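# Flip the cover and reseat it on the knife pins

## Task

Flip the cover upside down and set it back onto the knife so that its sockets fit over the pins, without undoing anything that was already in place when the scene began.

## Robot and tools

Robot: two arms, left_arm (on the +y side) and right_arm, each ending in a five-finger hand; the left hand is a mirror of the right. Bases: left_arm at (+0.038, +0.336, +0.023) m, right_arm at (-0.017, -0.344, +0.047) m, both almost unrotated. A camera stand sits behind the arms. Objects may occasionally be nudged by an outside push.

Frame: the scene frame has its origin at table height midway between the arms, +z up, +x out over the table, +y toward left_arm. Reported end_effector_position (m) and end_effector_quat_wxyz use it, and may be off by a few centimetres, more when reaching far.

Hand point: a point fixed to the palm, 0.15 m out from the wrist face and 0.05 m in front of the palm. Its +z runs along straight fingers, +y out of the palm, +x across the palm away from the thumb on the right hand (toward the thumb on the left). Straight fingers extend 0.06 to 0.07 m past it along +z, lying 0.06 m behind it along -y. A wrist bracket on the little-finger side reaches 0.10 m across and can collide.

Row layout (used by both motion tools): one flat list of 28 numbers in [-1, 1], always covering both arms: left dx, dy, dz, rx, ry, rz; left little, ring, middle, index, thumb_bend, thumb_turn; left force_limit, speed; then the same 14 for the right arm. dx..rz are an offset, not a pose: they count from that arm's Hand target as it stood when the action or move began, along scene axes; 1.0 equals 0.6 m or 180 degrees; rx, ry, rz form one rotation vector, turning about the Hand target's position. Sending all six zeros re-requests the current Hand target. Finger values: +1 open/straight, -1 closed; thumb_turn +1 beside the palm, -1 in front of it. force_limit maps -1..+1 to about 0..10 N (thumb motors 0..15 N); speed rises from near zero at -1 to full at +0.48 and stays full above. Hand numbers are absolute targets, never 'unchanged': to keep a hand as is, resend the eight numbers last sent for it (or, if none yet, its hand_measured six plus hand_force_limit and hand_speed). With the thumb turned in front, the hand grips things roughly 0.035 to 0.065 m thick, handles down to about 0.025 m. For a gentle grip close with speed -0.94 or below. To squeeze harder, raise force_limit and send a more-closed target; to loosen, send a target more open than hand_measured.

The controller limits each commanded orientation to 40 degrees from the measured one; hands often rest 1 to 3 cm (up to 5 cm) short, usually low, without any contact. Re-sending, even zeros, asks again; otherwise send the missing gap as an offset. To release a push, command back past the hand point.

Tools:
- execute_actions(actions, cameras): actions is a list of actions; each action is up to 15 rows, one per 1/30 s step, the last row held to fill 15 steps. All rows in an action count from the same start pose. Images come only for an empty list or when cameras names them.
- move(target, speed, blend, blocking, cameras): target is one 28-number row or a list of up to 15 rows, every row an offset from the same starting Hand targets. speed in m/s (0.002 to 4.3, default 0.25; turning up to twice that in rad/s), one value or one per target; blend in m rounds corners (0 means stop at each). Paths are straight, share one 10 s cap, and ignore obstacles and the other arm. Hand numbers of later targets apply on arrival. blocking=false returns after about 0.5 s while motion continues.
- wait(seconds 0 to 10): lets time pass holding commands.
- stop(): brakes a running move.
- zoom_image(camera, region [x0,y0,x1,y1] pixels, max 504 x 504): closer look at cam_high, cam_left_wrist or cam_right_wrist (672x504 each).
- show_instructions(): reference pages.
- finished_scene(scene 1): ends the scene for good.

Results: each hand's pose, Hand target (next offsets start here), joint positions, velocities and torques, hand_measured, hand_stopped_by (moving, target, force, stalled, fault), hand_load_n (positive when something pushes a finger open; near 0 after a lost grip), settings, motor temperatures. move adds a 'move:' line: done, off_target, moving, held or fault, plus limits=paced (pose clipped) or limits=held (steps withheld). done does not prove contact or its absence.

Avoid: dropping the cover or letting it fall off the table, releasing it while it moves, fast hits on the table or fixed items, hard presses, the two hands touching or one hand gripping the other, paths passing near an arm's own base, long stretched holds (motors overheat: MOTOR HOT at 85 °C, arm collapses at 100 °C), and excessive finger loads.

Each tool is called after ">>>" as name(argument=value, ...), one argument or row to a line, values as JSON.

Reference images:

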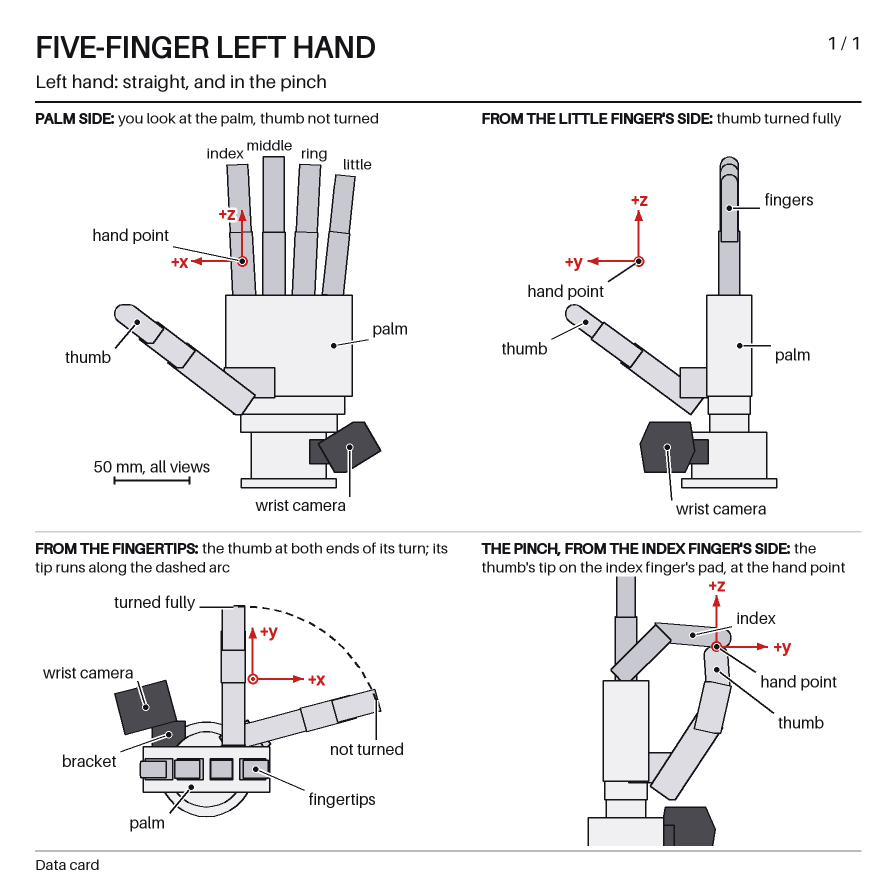

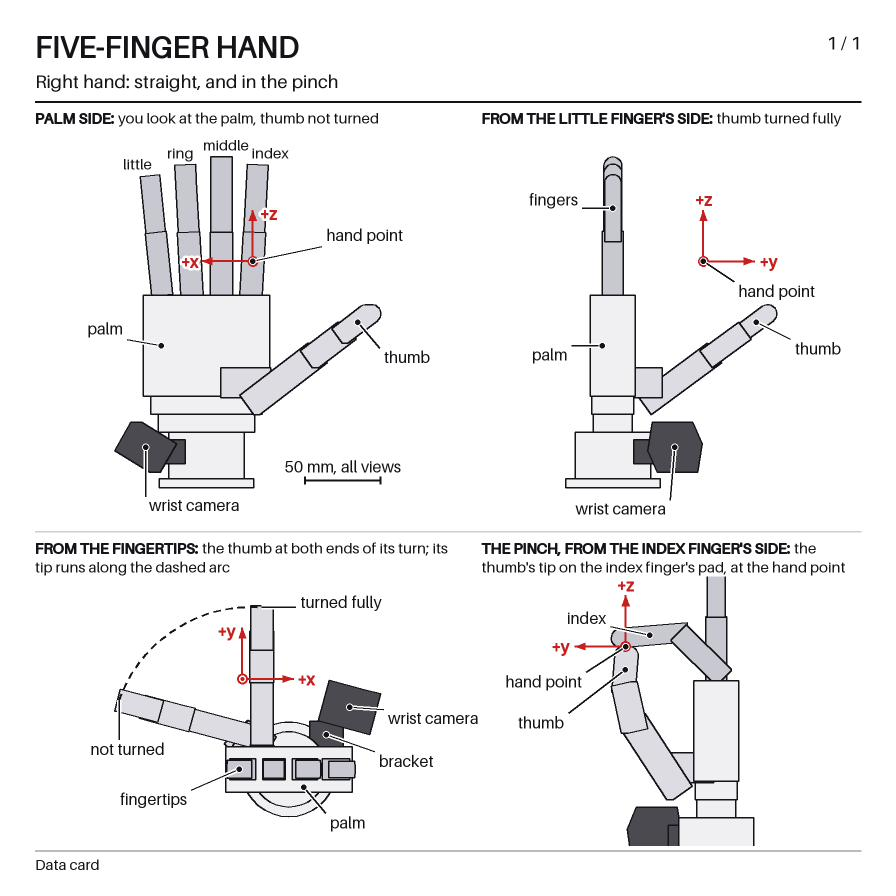

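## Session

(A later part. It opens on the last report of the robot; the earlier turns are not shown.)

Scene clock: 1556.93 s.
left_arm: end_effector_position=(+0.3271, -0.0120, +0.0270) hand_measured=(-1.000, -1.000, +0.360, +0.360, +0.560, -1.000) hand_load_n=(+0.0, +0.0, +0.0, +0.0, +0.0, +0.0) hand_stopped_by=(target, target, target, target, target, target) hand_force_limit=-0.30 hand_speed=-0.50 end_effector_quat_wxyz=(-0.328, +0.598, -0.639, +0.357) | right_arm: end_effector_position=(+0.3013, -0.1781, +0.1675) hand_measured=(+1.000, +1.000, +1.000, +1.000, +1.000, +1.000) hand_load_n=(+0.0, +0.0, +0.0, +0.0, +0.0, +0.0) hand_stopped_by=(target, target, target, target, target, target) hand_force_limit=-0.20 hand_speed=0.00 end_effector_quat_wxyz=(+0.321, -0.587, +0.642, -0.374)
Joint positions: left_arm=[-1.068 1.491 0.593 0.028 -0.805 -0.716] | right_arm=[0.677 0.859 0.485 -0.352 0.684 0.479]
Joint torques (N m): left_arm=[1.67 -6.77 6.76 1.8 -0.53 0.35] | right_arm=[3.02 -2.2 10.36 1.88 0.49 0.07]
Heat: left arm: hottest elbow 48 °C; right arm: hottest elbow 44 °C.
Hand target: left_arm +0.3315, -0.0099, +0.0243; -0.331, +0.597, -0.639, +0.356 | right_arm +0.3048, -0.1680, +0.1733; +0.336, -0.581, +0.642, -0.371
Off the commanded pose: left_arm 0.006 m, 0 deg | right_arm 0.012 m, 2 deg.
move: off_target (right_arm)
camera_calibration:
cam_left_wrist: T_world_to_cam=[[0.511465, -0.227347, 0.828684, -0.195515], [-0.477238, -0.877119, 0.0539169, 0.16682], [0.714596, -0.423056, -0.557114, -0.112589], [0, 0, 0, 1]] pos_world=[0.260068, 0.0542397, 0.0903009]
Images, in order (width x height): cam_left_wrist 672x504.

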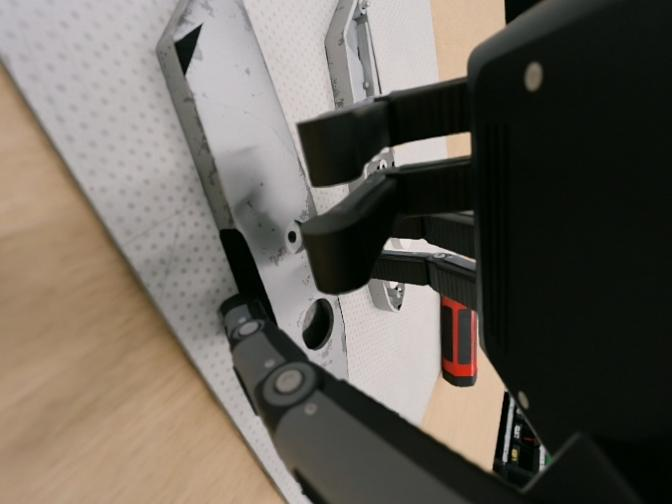

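>>> move(
  target=[0.0, 0.0, 0, 0, 0, 0, -1, -1, -0.3, -0.3, 0.56, -1, -0.5, -0.9, 0.0, 0.0, 0, 0, 0, 0, 1, 1, 1, 1, 1, 1, -0.2, 0],
  speed=0.03,
)

>>> move(
  target=[0.0, 0.0, 0, 0, 0, 0, -1, -1, -0.4, -0.4, 0.56, -1, -0.3, -0.94, 0.0, 0.0, 0, 0, 0, 0, 1, 1, 1, 1, 1, 1, -0.2, 0],
  speed=0.03,
  cameras=["cam_left_wrist"],
)

Scene clock: 1565.50 s.
left_arm: end_effector_position=(+0.3285, -0.0128, +0.0281) hand_measured=(-1.000, -1.000, +0.092, +0.064, +0.562, -1.000) hand_load_n=(+0.0, +0.0, +1.0, +3.5, +3.5, -0.5) hand_stopped_by=(target, target, force, force, target, target) hand_force_limit=-0.50 hand_speed=-0.90 end_effector_quat_wxyz=(-0.327, +0.599, -0.636, +0.360) | right_arm: end_effector_position=(+0.3013, -0.1781, +0.1675) hand_measured=(+1.000, +1.000, +1.000, +1.000, +1.000, +1.000) hand_load_n=(+0.0, +0.0, +0.0, +0.0, +0.0, +0.0) hand_stopped_by=(target, target, target, target, target, target) hand_force_limit=-0.20 hand_speed=0.00 end_effector_quat_wxyz=(+0.321, -0.587, +0.642, -0.374)
Joint positions: left_arm=[-1.066 1.491 0.593 0.036 -0.805 -0.716] | right_arm=[0.677 0.859 0.485 -0.352 0.684 0.479]
Joint torques (N m): left_arm=[1.79 -6.42 6.8 1.65 -0.5 0.31] | right_arm=[3.55 -2.08 10.21 2 0.47 0.07]
Heat: left arm: hottest elbow 48 °C; right arm: hottest elbow 44 °C.
Hand target: left_arm +0.3316, -0.0098, +0.0243; -0.331, +0.597, -0.639, +0.356 | right_arm +0.3048, -0.1680, +0.1733; +0.336, -0.581, +0.642, -0.371
Off the commanded pose: left_arm 0.006 m, 1 deg | right_arm 0.012 m, 2 deg.
move: off_target (right_arm)

Scene clock: 1566.00 s.
left_arm: end_effector_position=(+0.3285, -0.0128, +0.0281) hand_measured=(-1.000, -1.000, +0.082, +0.060, +0.562, -1.000) hand_load_n=(+0.0, +0.0, +5.0, +3.5, +6.0, -0.5) hand_stopped_by=(target, target, force, force, target, target) hand_force_limit=-0.30 hand_speed=-0.94 end_effector_quat_wxyz=(-0.327, +0.599, -0.636, +0.360) | right_arm: end_effector_position=(+0.3013, -0.1781, +0.1675) hand_measured=(+1.000, +1.000, +1.000, +1.000, +1.000, +1.000) hand_load_n=(+0.0, +0.0, +0.0, +0.0, +0.0, +0.0) hand_stopped_by=(target, target, target, target, target, target) hand_force_limit=-0.20 hand_speed=0.00 end_effector_quat_wxyz=(+0.321, -0.587, +0.642, -0.374)
Joint positions: left_arm=[-1.066 1.491 0.593 0.036 -0.805 -0.716] | right_arm=[0.677 0.859 0.485 -0.352 0.684 0.479]
Joint torques (N m): left_arm=[1.55 -6.71 6.75 1.65 -0.51 0.3] | right_arm=[3.37 -2.73 10.17 1.98 0.49 0.05]
Heat: left arm: hottest elbow 48 °C; right arm: hottest elbow 44 °C.
Hand target: left_arm +0.3316, -0.0098, +0.0243; -0.331, +0.597, -0.639, +0.356 | right_arm +0.3048, -0.1680, +0.1733; +0.336, -0.581, +0.642, -0.371
Off the commanded pose: left_arm 0.006 m, 1 deg | right_arm 0.012 m, 2 deg.
move: off_target (right_arm)
camera_calibration:
cam_left_wrist: T_world_to_cam=[[0.50907, -0.221482, 0.831741, -0.19645], [-0.47593, -0.877595, 0.0576028, 0.166185], [0.717174, -0.425174, -0.552167, -0.114301], [0, 0, 0, 1]] pos_world=[0.261073, 0.053735, 0.0907097]
Images, in order (width x height): cam_left_wrist 672x504.

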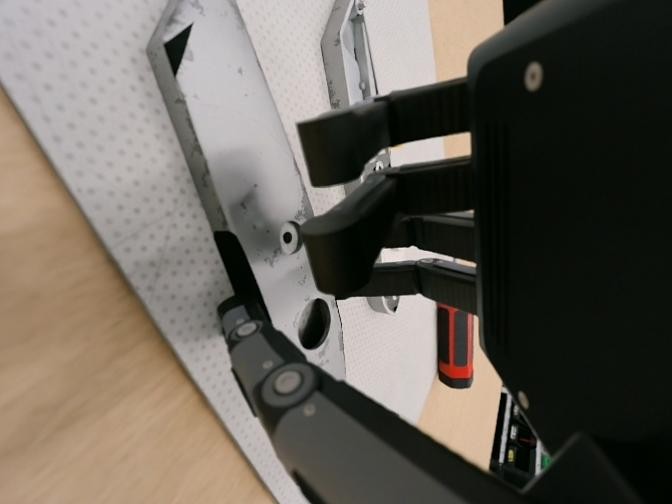

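>>> move(
  target=[
    [0.0, 0.0, 0.12, 0, 0, 0, -1, -1, -0.4, -0.4, 0.56, -1, -0.3, -0.94, 0.0, 0.0, 0, 0, 0, 0, 1, 1, 1, 1, 1, 1, -0.2, 0],
    [0.06, 0.0, 0.12, 0, 0, 0, -1, -1, -0.4, -0.4, 0.56, -1, -0.3, -0.94, 0.0, 0.0, 0, 0, 0, 0, 1, 1, 1, 1, 1, 1, -0.2, 0],
  ],
  speed=0.08,
  blend=[0.01, 0],
  cameras=["all"],
)

>>> zoom_image(
  camera="cam_left_wrist",
  region=[120, 0, 340, 200],
)

>>> zoom_image(
  camera="cam_left_wrist",
  region=[200, 180, 360, 380],
)

>>> zoom_image(
  camera="cam_high",
  region=[260, 140, 400, 260],
)

Scene clock: 1573.77 s.
left_arm: end_effector_position=(+0.3479, +0.0120, +0.0735) hand_measured=(-1.000, -1.000, +0.082, +0.060, +0.562, -1.000) hand_load_n=(+0.0, +0.0, +4.5, +3.5, +6.5, +0.0) hand_stopped_by=(target, target, force, force, target, target) hand_force_limit=-0.30 hand_speed=-0.94 end_effector_quat_wxyz=(-0.332, +0.596, -0.652, +0.331) | right_arm: end_effector_position=(+0.3013, -0.1781, +0.1675) hand_measured=(+1.000, +1.000, +1.000, +1.000, +1.000, +1.000) hand_load_n=(+0.0, +0.0, -0.5, +0.0, +0.0, +0.0) hand_stopped_by=(target, target, target, target, target, target) hand_force_limit=-0.20 hand_speed=0.00 end_effector_quat_wxyz=(+0.321, -0.587, +0.642, -0.374)
Joint positions: left_arm=[-0.98 1.351 0.645 -0.16 -0.746 -0.628] | right_arm=[0.677 0.859 0.485 -0.352 0.684 0.479]
Joint torques (N m): left_arm=[1.61 -6.3 12.96 1.95 -0.49 0.29] | right_arm=[3.6 -2.55 10.09 2.02 0.47 0.04]
Heat: left arm: hottest elbow 48 °C; right arm: hottest elbow 44 °C.
Hand target: left_arm +0.3676, -0.0099, +0.0964; +0.331, -0.597, +0.639, -0.356 | right_arm +0.3048, -0.1680, +0.1733; +0.336, -0.581, +0.642, -0.371
Off the commanded pose: left_arm 0.037 m, 3 deg | right_arm 0.012 m, 2 deg.
move: off_target (left_arm, right_arm)
camera_calibration:
cam_left_wrist: T_world_to_cam=[[0.538608, -0.26627, 0.799376, -0.245989], [-0.474044, -0.88011, 0.0262414, 0.196274], [0.696551, -0.393073, -0.600258, -0.0822441], [0, 0, 0, 1]] pos_world=[0.282822, 0.0749151, 0.14212]
cam_right_wrist: T_world_to_cam=[[-0.521132, -0.260785, -0.812658, 0.244157], [-0.576656, 0.809547, 0.110004, 0.276948], [0.629197, 0.525951, -0.572264, 0.112796], [0, 0, 0, 1]] pos_world=[0.215971, -0.219855, 0.2325]

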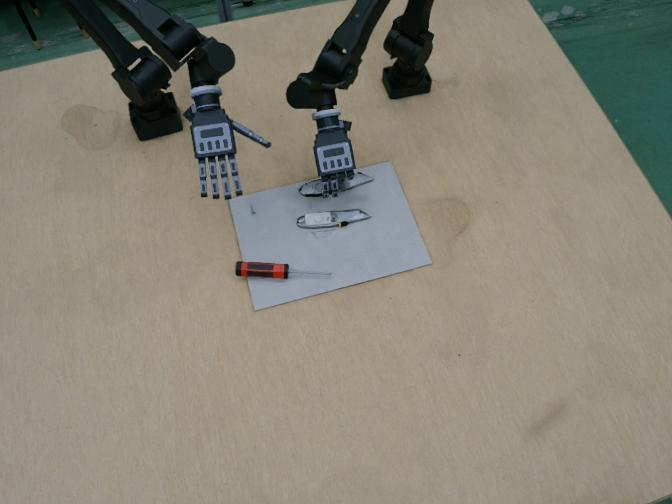

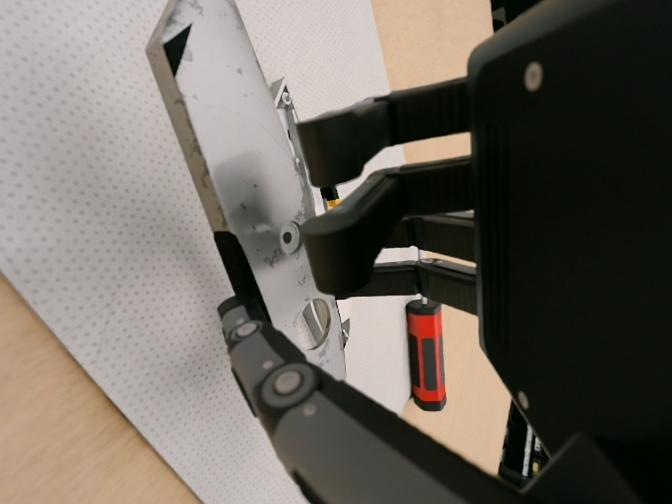

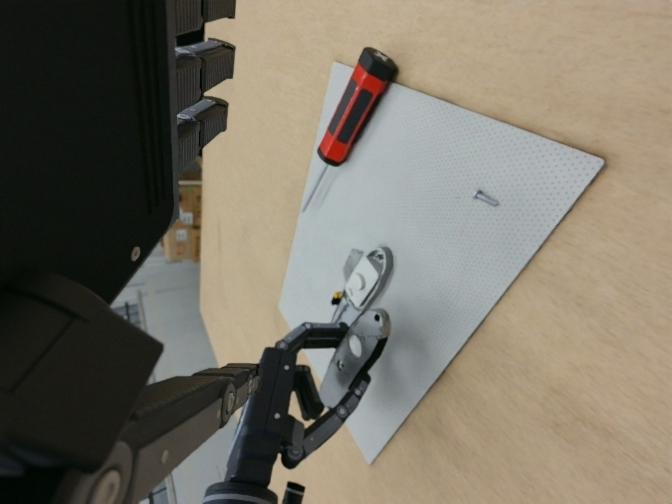

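Scaled by 2.291 from the camera's 672x504 image, which has a finer 960x720 frame.

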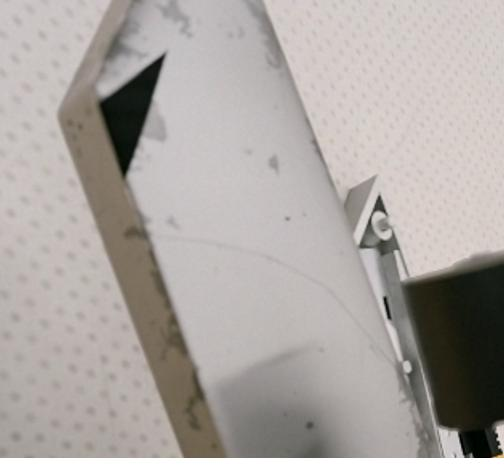

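Scaled by 2.520 from the camera's 672x504 image, which has a finer 960x720 frame.

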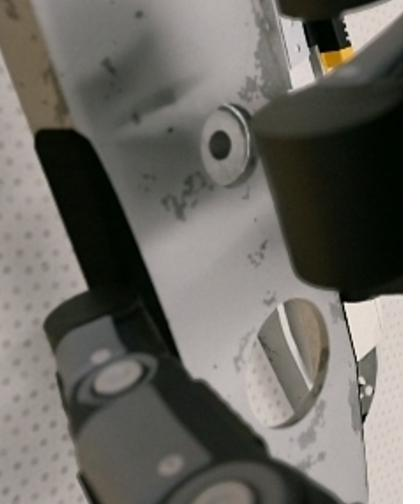

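Scaled by 3.600 from the camera's 672x504 image, which has a finer 960x720 frame.

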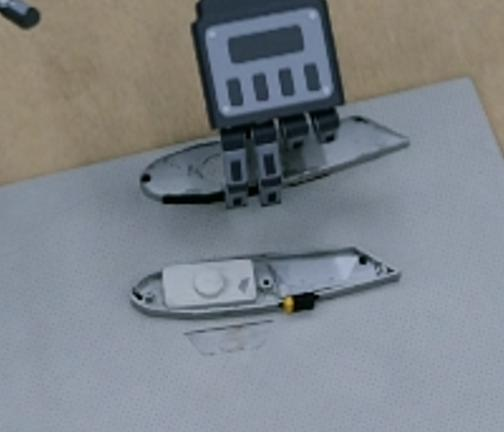

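>>> move(
  target=[
    [0.0947, -0.004, 0.01, 0.0117, 0, -0.0017, -1, -1, -0.4, -0.4, 0.56, -1, -0.3, -0.94, 0.0, 0.0, 0, 0, 0, 0, 1, 1, 1, 1, 1, 1, -0.2, 0],
    [0.0947, -0.004, -0.045, 0.0117, 0, -0.0017, -1, -1, -0.4, -0.4, 0.56, -1, -0.3, -0.94, 0.0, 0.0, 0, 0, 0, 0, 1, 1, 1, 1, 1, 1, -0.2, 0],
  ],
  speed=0.08,
  blend=[0.01, 0],
  cameras=["all"],
)

>>> zoom_image(
  camera="cam_left_wrist",
  region=[80, 0, 380, 300],
)

>>> zoom_image(
  camera="cam_right_wrist",
  region=[290, 220, 410, 360],
)

>>> zoom_image(
  camera="cam_high",
  region=[270, 160, 390, 260],
)

Scene clock: 1609.43 s.
left_arm: end_effector_position=(+0.4087, -0.0015, +0.0561) hand_measured=(-1.000, -1.000, +0.082, +0.060, +0.562, -1.000) hand_load_n=(+0.0, +0.0, +4.5, +3.5, +6.5, +0.0) hand_stopped_by=(target, target, force, force, target, target) hand_force_limit=-0.30 hand_speed=-0.94 end_effector_quat_wxyz=(-0.338, +0.590, -0.656, +0.329) | right_arm: end_effector_position=(+0.3013, -0.1781, +0.1675) hand_measured=(+1.000, +1.000, +1.000, +1.000, +1.000, +1.000) hand_load_n=(+0.0, +0.0, +0.0, +0.0, +0.0, +0.0) hand_stopped_by=(target, target, target, target, target, target) hand_force_limit=-0.20 hand_speed=0.00 end_effector_quat_wxyz=(+0.321, -0.587, +0.642, -0.374)
Joint positions: left_arm=[-0.871 1.51 0.735 -0.019 -0.679 -0.502] | right_arm=[0.677 0.859 0.485 -0.352 0.684 0.479]
Joint torques (N m): left_arm=[1.49 -7.82 10.65 2.02 -0.44 0.33] | right_arm=[3.43 -2.2 10.17 2.1 0.52 0.04]
Heat: left arm: hottest elbow 50 °C; right arm: hottest elbow 44 °C.
Hand target: left_arm +0.4244, -0.0123, +0.0694; +0.341, -0.589, +0.647, -0.345 | right_arm +0.3048, -0.1680, +0.1733; +0.336, -0.581, +0.642, -0.371
Off the commanded pose: left_arm 0.023 m, 2 deg | right_arm 0.012 m, 2 deg.
move: off_target (left_arm, right_arm)
camera_calibration:
cam_left_wrist: T_world_to_cam=[[0.531138, -0.283281, 0.798526, -0.265314], [-0.480429, -0.876993, 0.00843902, 0.217288], [0.697912, -0.388118, -0.601901, -0.140879], [0, 0, 0, 1]] pos_world=[0.34363, 0.0607243, 0.125231]
cam_right_wrist: T_world_to_cam=[[-0.521132, -0.260785, -0.812658, 0.244157], [-0.576656, 0.809547, 0.110004, 0.276948], [0.629197, 0.525951, -0.572264, 0.112796], [0, 0, 0, 1]] pos_world=[0.215971, -0.219855, 0.2325]

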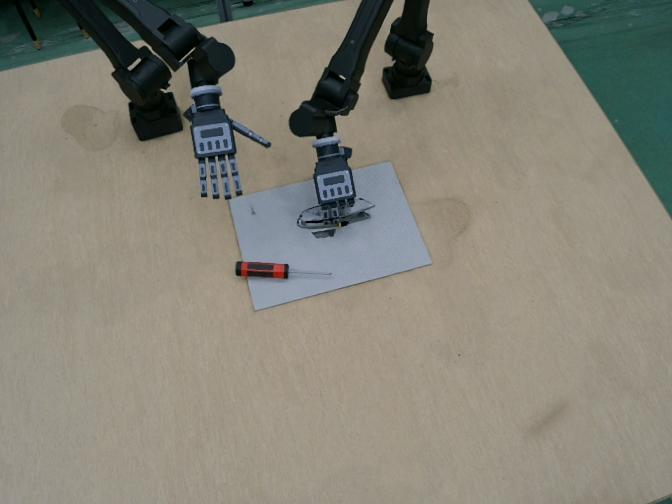

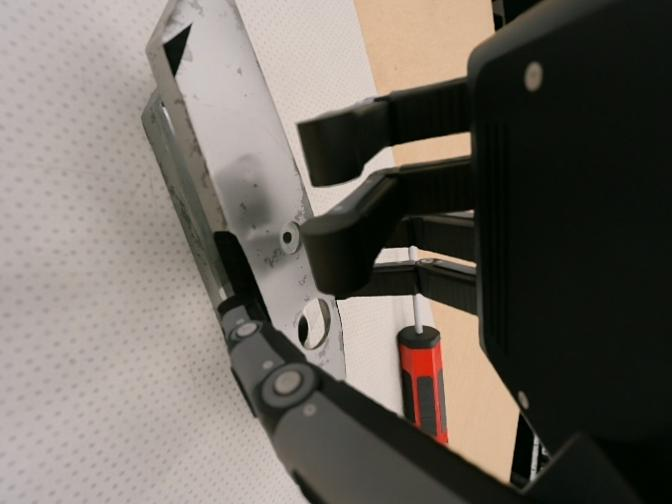

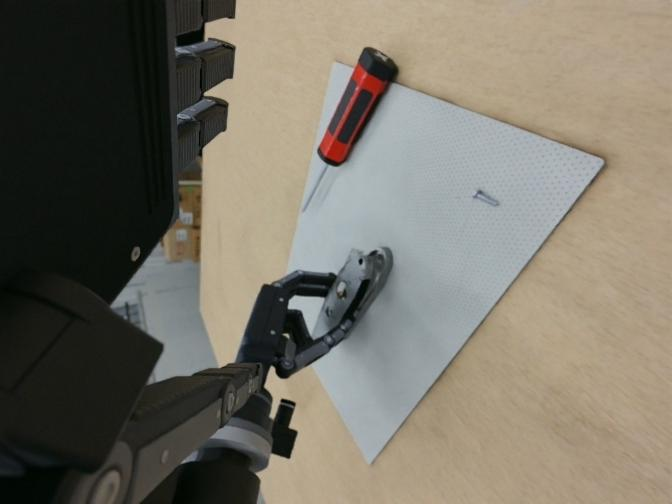

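Scaled by 1.680 from the camera's 672x504 image, which has a finer 960x720 frame.

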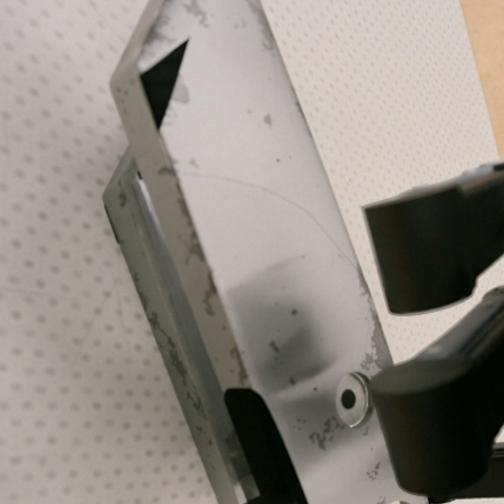

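Scaled by 3.600 from the camera's 672x504 image, which has a finer 960x720 frame.

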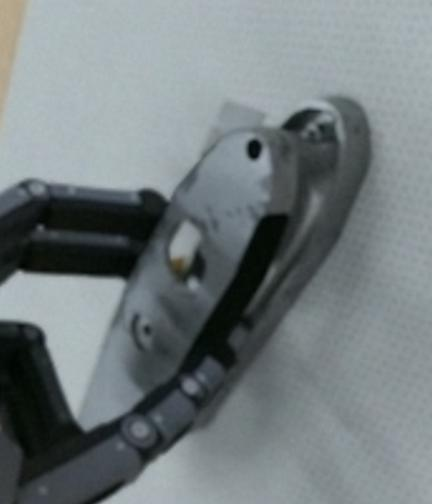

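Scaled by 4.200 from the camera's 672x504 image, which has a finer 960x720 frame.

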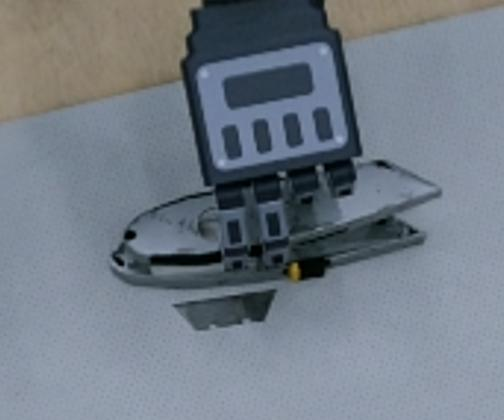

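>>> move(
  target=[-0.0073, 0.004, -0.0355, 0, 0, 0, -1, -1, -0.4, -0.4, 0.56, -1, -0.3, -0.94, 0.0, 0.0, 0, 0, 0, 0, 1, 1, 1, 1, 1, 1, -0.2, 0],
  speed=0.04,
  cameras=["all"],
)

>>> zoom_image(
  camera="cam_left_wrist",
  region=[80, 0, 380, 300],
)

>>> zoom_image(
  camera="cam_left_wrist",
  region=[260, 200, 360, 380],
)

>>> zoom_image(
  camera="cam_right_wrist",
  region=[310, 230, 410, 360],
)

>>> zoom_image(
  camera="cam_high",
  region=[280, 170, 390, 250],
)

Scene clock: 1633.23 s.
left_arm: end_effector_position=(+0.4151, -0.0095, +0.0478) hand_measured=(-1.000, -1.000, +0.082, +0.060, +0.562, -1.000) hand_load_n=(+0.5, +0.5, +4.5, +3.5, +6.5, +0.0) hand_stopped_by=(target, target, force, force, target, target) hand_force_limit=-0.30 hand_speed=-0.94 end_effector_quat_wxyz=(-0.338, +0.590, -0.649, +0.341) | right_arm: end_effector_position=(+0.3013, -0.1781, +0.1675) hand_measured=(+1.000, +1.000, +1.000, +1.000, +1.000, +1.000) hand_load_n=(+0.0, +0.0, +0.0, +0.0, +0.0, +0.0) hand_stopped_by=(target, target, target, target, target, target) hand_force_limit=-0.20 hand_speed=0.00 end_effector_quat_wxyz=(+0.321, -0.587, +0.642, -0.374)
Joint positions: left_arm=[-0.871 1.55 0.735 0.049 -0.679 -0.502] | right_arm=[0.677 0.859 0.485 -0.352 0.684 0.479]
Joint torques (N m): left_arm=[1.32 -8 7.77 2.14 -0.54 0.28] | right_arm=[3.25 -2.26 10.19 2.09 0.5 0.03]
Heat: left arm: hottest elbow 50 °C; right arm: hottest elbow 44 °C.
Hand target: left_arm +0.4200, -0.0099, +0.0481; +0.341, -0.589, +0.647, -0.345 | right_arm +0.3048, -0.1680, +0.1733; +0.336, -0.581, +0.642, -0.371
Off the commanded pose: left_arm 0.005 m, 1 deg | right_arm 0.012 m, 2 deg.
move: off_target (right_arm)
camera_calibration:
cam_left_wrist: T_world_to_cam=[[0.51694, -0.265481, 0.813814, -0.259029], [-0.480633, -0.876709, 0.0193021, 0.212975], [0.708354, -0.401124, -0.580805, -0.158947], [0, 0, 0, 1]] pos_world=[0.348856, 0.0541925, 0.114373]
cam_right_wrist: T_world_to_cam=[[-0.521132, -0.260785, -0.812658, 0.244157], [-0.576656, 0.809547, 0.110004, 0.276948], [0.629197, 0.525951, -0.572264, 0.112796], [0, 0, 0, 1]] pos_world=[0.215971, -0.219855, 0.2325]

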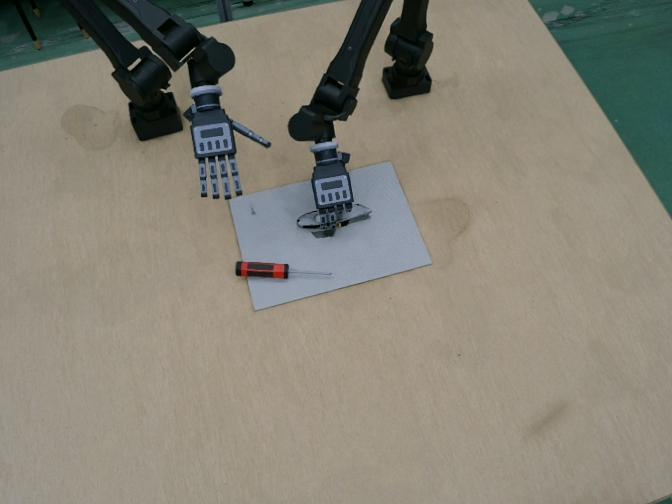

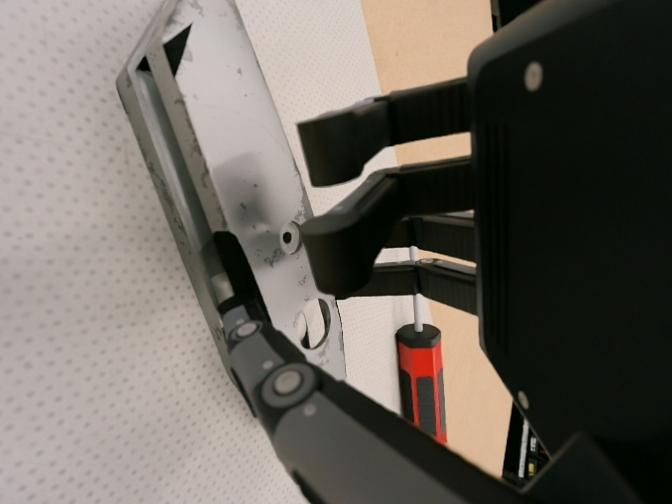

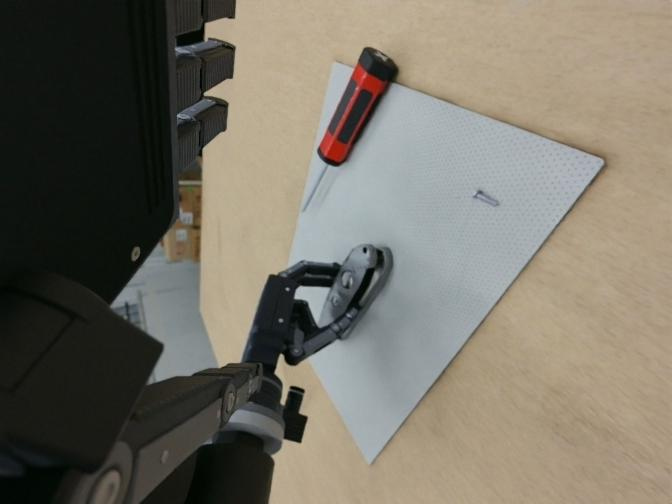

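Scaled by 1.680 from the camera's 672x504 image, which has a finer 960x720 frame.

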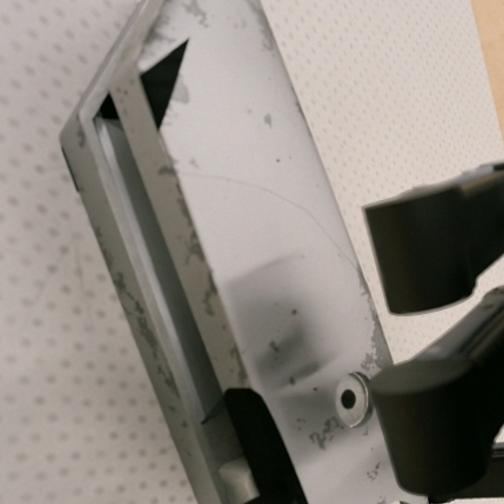

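Scaled by 2.800 from the camera's 672x504 image, which has a finer 960x720 frame.

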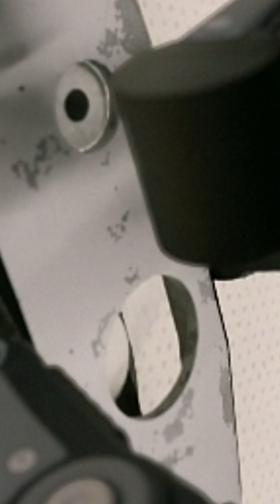

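Scaled by 3.877 from the camera's 672x504 image, which has a finer 960x720 frame.

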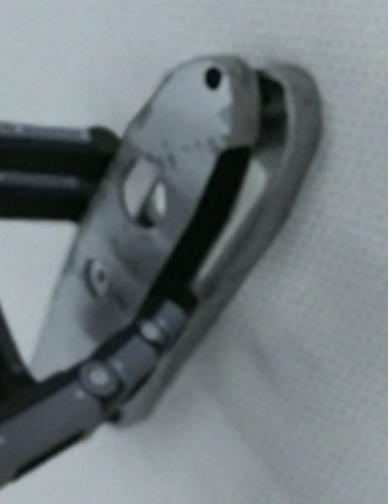

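Scaled by 4.582 from the camera's 672x504 image, which has a finer 960x720 frame.

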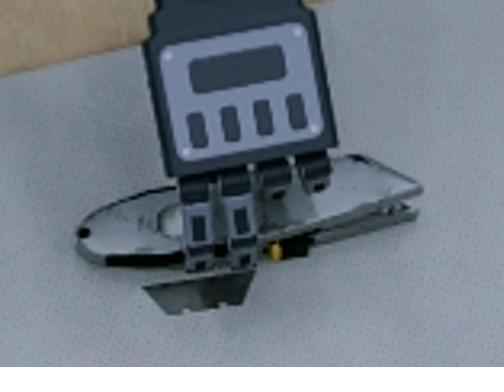

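>>> zoom_image(
  camera="cam_right_wrist",
  region=[330, 250, 370, 320],
)

>>> zoom_image(
  camera="cam_high",
  region=[290, 195, 350, 245],
)

>>> zoom_image(
  camera="cam_left_wrist",
  region=[280, 280, 350, 360],
)

Scaled by 7.200 from the camera's 672x504 image, which has a finer 960x720 frame.

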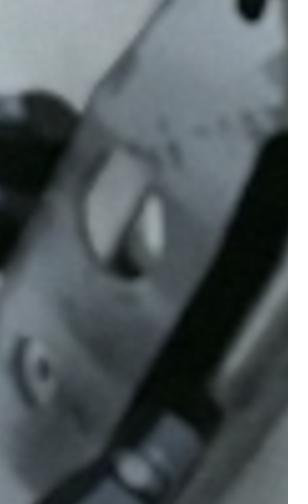

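Scaled by 8.400 from the camera's 672x504 image, which has a finer 960x720 frame.

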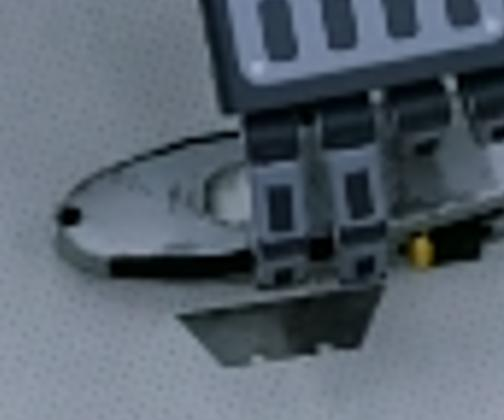

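Scaled by 6.300 from the camera's 672x504 image, which has a finer 960x720 frame.

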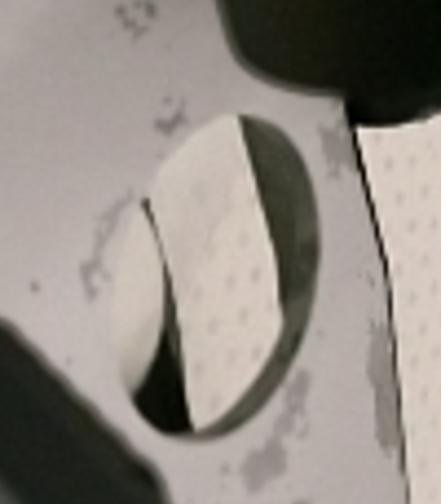

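>>> zoom_image(
  camera="cam_left_wrist",
  region=[105, 40, 205, 140],
)

>>> zoom_image(
  camera="cam_left_wrist",
  region=[140, 130, 260, 250],
)

Scaled by 5.040 from the camera's 672x504 image, which has a finer 960x720 frame.

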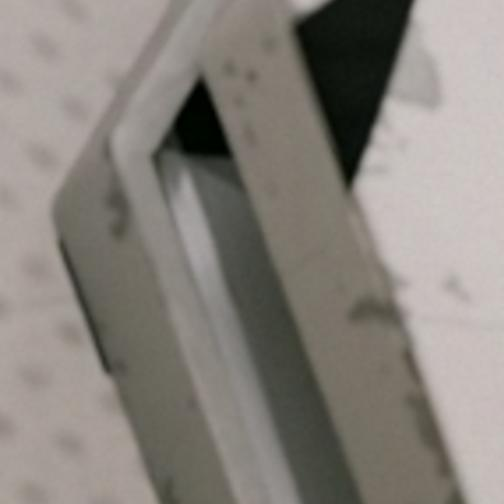

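Scaled by 4.200 from the camera's 672x504 image, which has a finer 960x720 frame.

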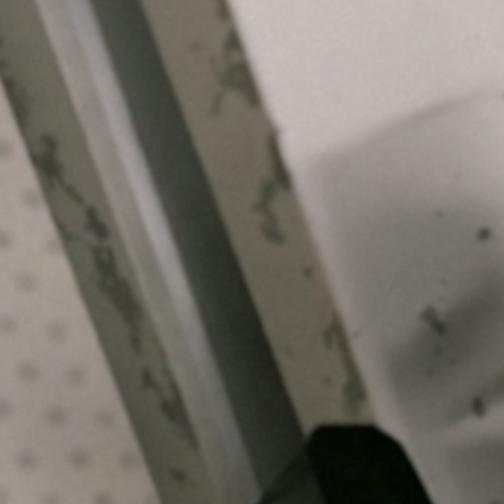

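>>> move(
  target=[-0.0035, 0.0, -0.004, -0.018, 0, -0.014, -1, -1, -0.4, -0.4, 0.56, -1, -0.3, -0.94, 0.0, 0.0, 0, 0, 0, 0, 1, 1, 1, 1, 1, 1, -0.2, 0],
  speed=0.04,
  cameras=["cam_left_wrist", "cam_high", "cam_right_wrist"],
)

>>> zoom_image(
  camera="cam_left_wrist",
  region=[105, 0, 225, 120],
)

>>> zoom_image(
  camera="cam_left_wrist",
  region=[140, 120, 260, 260],
)

>>> zoom_image(
  camera="cam_high",
  region=[280, 180, 390, 240],
)

>>> zoom_image(
  camera="cam_right_wrist",
  region=[310, 230, 410, 360],
)

Scene clock: 1795.43 s.
left_arm: end_effector_position=(+0.4145, -0.0132, +0.0444) hand_measured=(-1.000, -1.000, +0.082, +0.060, +0.562, -1.000) hand_load_n=(+0.0, +0.0, +4.0, +2.0, +6.5, +0.0) hand_stopped_by=(target, target, force, force, target, target) hand_force_limit=-0.30 hand_speed=-0.94 end_effector_quat_wxyz=(-0.317, +0.584, -0.651, +0.367) | right_arm: end_effector_position=(+0.3013, -0.1781, +0.1675) hand_measured=(+1.000, +1.000, +1.000, +1.000, +1.000, +1.000) hand_load_n=(+0.0, +0.0, +0.0, +0.0, +0.0, +0.0) hand_stopped_by=(target, target, target, target, target, target) hand_force_limit=-0.20 hand_speed=0.00 end_effector_quat_wxyz=(+0.321, -0.587, +0.642, -0.374)
Joint positions: left_arm=[-0.855 1.55 0.698 0.144 -0.616 -0.478] | right_arm=[0.677 0.859 0.485 -0.352 0.684 0.479]
Joint torques (N m): left_arm=[1.73 -8.7 7.02 2.06 0.02 0.24] | right_arm=[3.72 -2.49 10.26 2.07 0.46 0.05]
Heat: left arm: hottest elbow 47 °C; right arm: hottest elbow 44 °C.
Hand target: left_arm +0.4179, -0.0099, +0.0457; +0.316, -0.584, +0.650, -0.370 | right_arm +0.3048, -0.1680, +0.1733; +0.336, -0.581, +0.642, -0.371
Off the commanded pose: left_arm 0.005 m, 0 deg | right_arm 0.012 m, 2 deg.
move: off_target (right_arm)
camera_calibration:
cam_left_wrist: T_world_to_cam=[[0.501044, -0.244585, 0.83014, -0.250727], [-0.518044, -0.853154, 0.0613084, 0.223483], [0.693243, -0.460767, -0.554173, -0.157596], [0, 0, 0, 1]] pos_world=[0.350652, 0.0567264, 0.107102]
cam_right_wrist: T_world_to_cam=[[-0.521132, -0.260785, -0.812658, 0.244157], [-0.576656, 0.809547, 0.110004, 0.276948], [0.629197, 0.525951, -0.572264, 0.112796], [0, 0, 0, 1]] pos_world=[0.215971, -0.219855, 0.2325]

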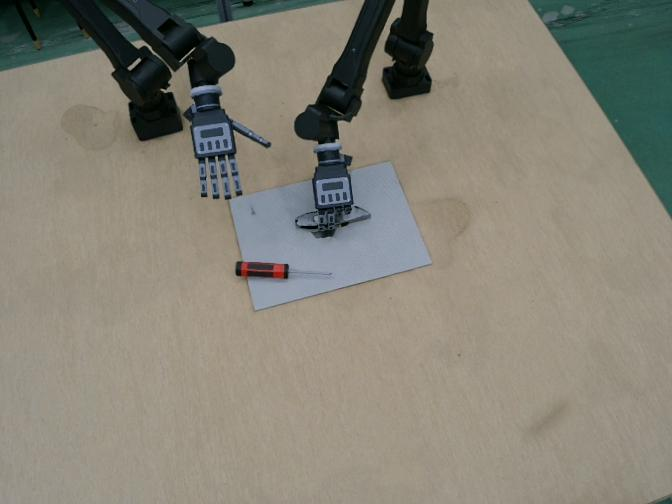

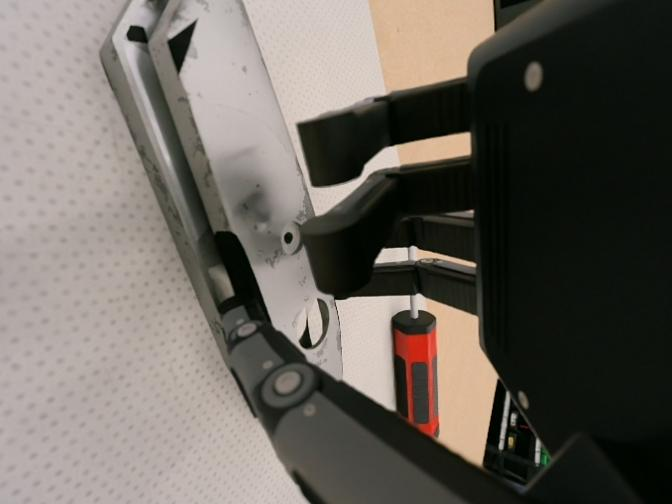

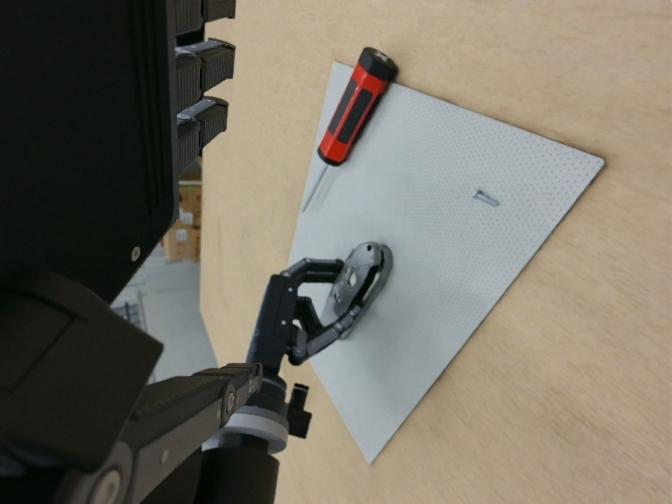

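Scaled by 4.200 from the camera's 672x504 image, which has a finer 960x720 frame.

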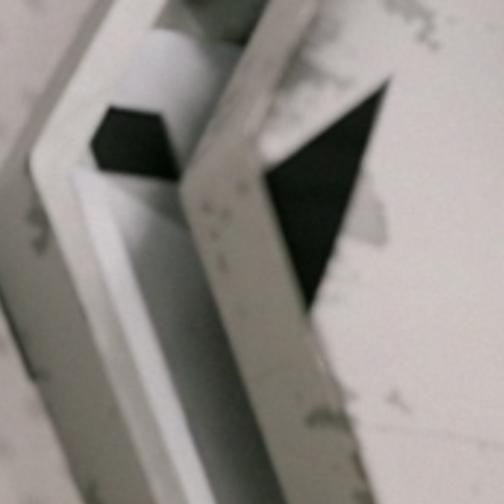

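Scaled by 3.600 from the camera's 672x504 image, which has a finer 960x720 frame.

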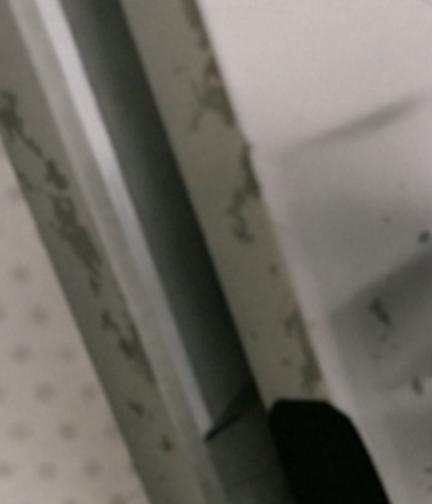

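Scaled by 4.582 from the camera's 672x504 image, which has a finer 960x720 frame.

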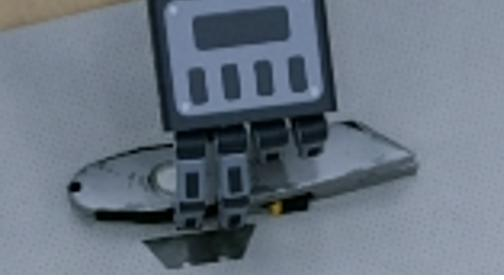

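Scaled by 3.877 from the camera's 672x504 image, which has a finer 960x720 frame.

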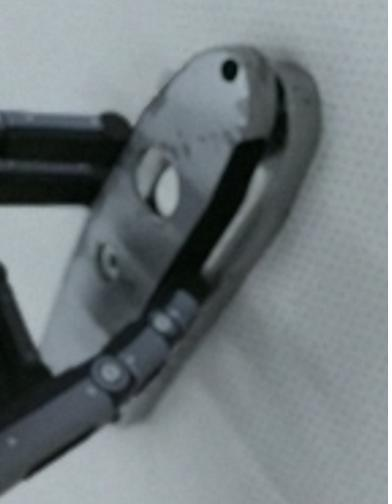

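>>> move(
  target=[-0.002, 0.0045, -0.013, 0.0, 0, 0, -1, -1, -0.4, -0.4, 0.56, -1, -0.3, -0.94, 0.0, 0.0, 0, 0, 0, 0, 1, 1, 1, 1, 1, 1, -0.2, 0],
  speed=0.03,
  cameras=["cam_left_wrist", "cam_high", "cam_right_wrist"],
)

>>> zoom_image(
  camera="cam_left_wrist",
  region=[105, 0, 225, 120],
)

>>> zoom_image(
  camera="cam_high",
  region=[280, 180, 390, 240],
)

>>> zoom_image(
  camera="cam_right_wrist",
  region=[330, 230, 410, 340],
)

Scene clock: 1876.63 s.
left_arm: end_effector_position=(+0.4143, -0.0130, +0.0441) hand_measured=(-1.000, -1.000, +0.082, +0.060, +0.562, -1.000) hand_load_n=(+0.0, +0.0, +3.5, +2.0, +6.5, +0.0) hand_stopped_by=(target, target, force, force, target, target) hand_force_limit=-0.30 hand_speed=-0.94 end_effector_quat_wxyz=(-0.316, +0.584, -0.647, +0.375) | right_arm: end_effector_position=(+0.3013, -0.1781, +0.1675) hand_measured=(+1.000, +1.000, +1.000, +1.000, +1.000, +1.000) hand_load_n=(+0.0, +0.0, +0.0, +0.0, +0.0, -0.5) hand_stopped_by=(target, target, target, target, target, target) hand_force_limit=-0.20 hand_speed=0.00 end_effector_quat_wxyz=(+0.321, -0.587, +0.642, -0.374)
Joint positions: left_arm=[-0.854 1.55 0.685 0.175 -0.615 -0.477] | right_arm=[0.677 0.859 0.485 -0.352 0.684 0.479]
Joint torques (N m): left_arm=[1.85 -7.77 6.76 2.02 0.02 0.27] | right_arm=[3.66 -2.37 10.19 1.94 0.49 0.03]
Heat: left arm: hottest elbow 47 °C; right arm: hottest elbow 45 °C.
Hand target: left_arm +0.4167, -0.0072, +0.0379; +0.316, -0.584, +0.650, -0.370 | right_arm +0.3048, -0.1680, +0.1733; +0.336, -0.581, +0.642, -0.371
Off the commanded pose: left_arm 0.009 m, 1 deg | right_arm 0.012 m, 2 deg.
move: off_target (right_arm)
camera_calibration:
cam_left_wrist: T_world_to_cam=[[0.492134, -0.233763, 0.838546, -0.247041], [-0.519655, -0.851702, 0.0675493, 0.223979], [0.6984, -0.468998, -0.540627, -0.160362], [0, 0, 0, 1]] pos_world=[0.349966, 0.0578052, 0.105329]
cam_right_wrist: T_world_to_cam=[[-0.521132, -0.260785, -0.812658, 0.244157], [-0.576656, 0.809547, 0.110004, 0.276948], [0.629197, 0.525951, -0.572264, 0.112796], [0, 0, 0, 1]] pos_world=[0.215971, -0.219855, 0.2325]

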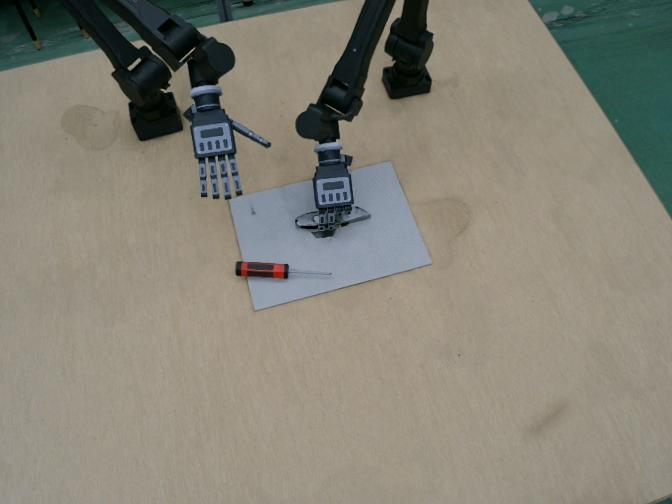

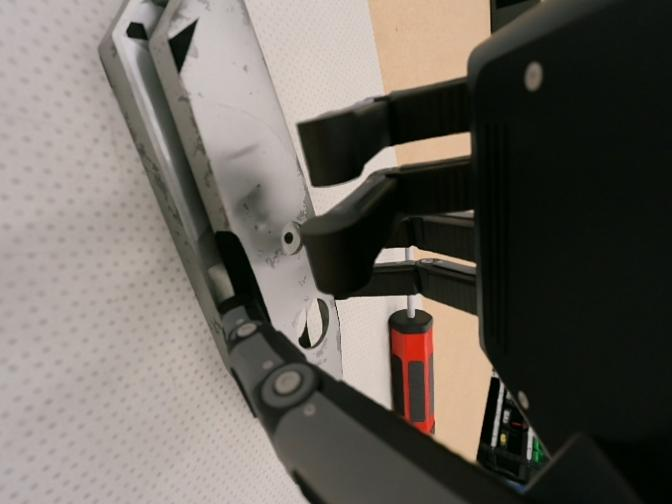

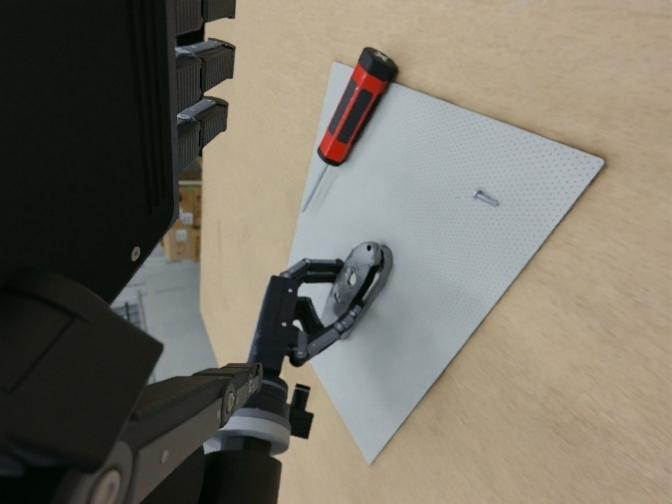

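Scaled by 4.200 from the camera's 672x504 image, which has a finer 960x720 frame.

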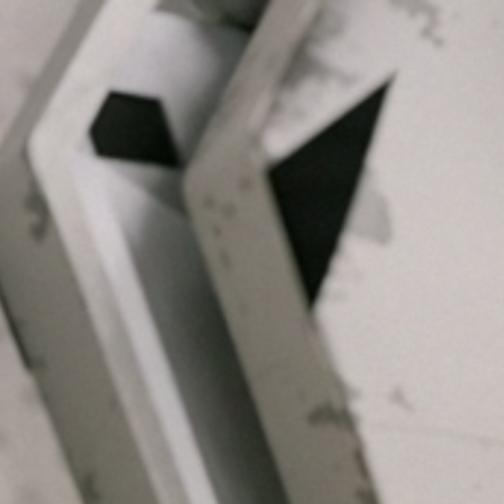

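Scaled by 4.582 from the camera's 672x504 image, which has a finer 960x720 frame.

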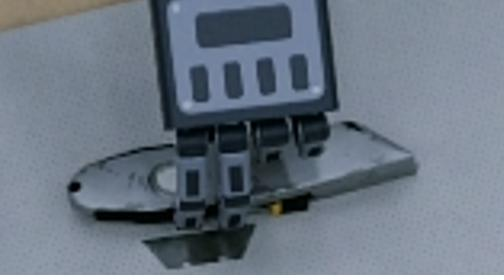

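Scaled by 4.582 from the camera's 672x504 image, which has a finer 960x720 frame.

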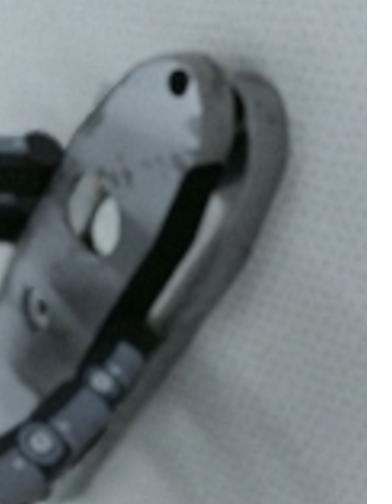

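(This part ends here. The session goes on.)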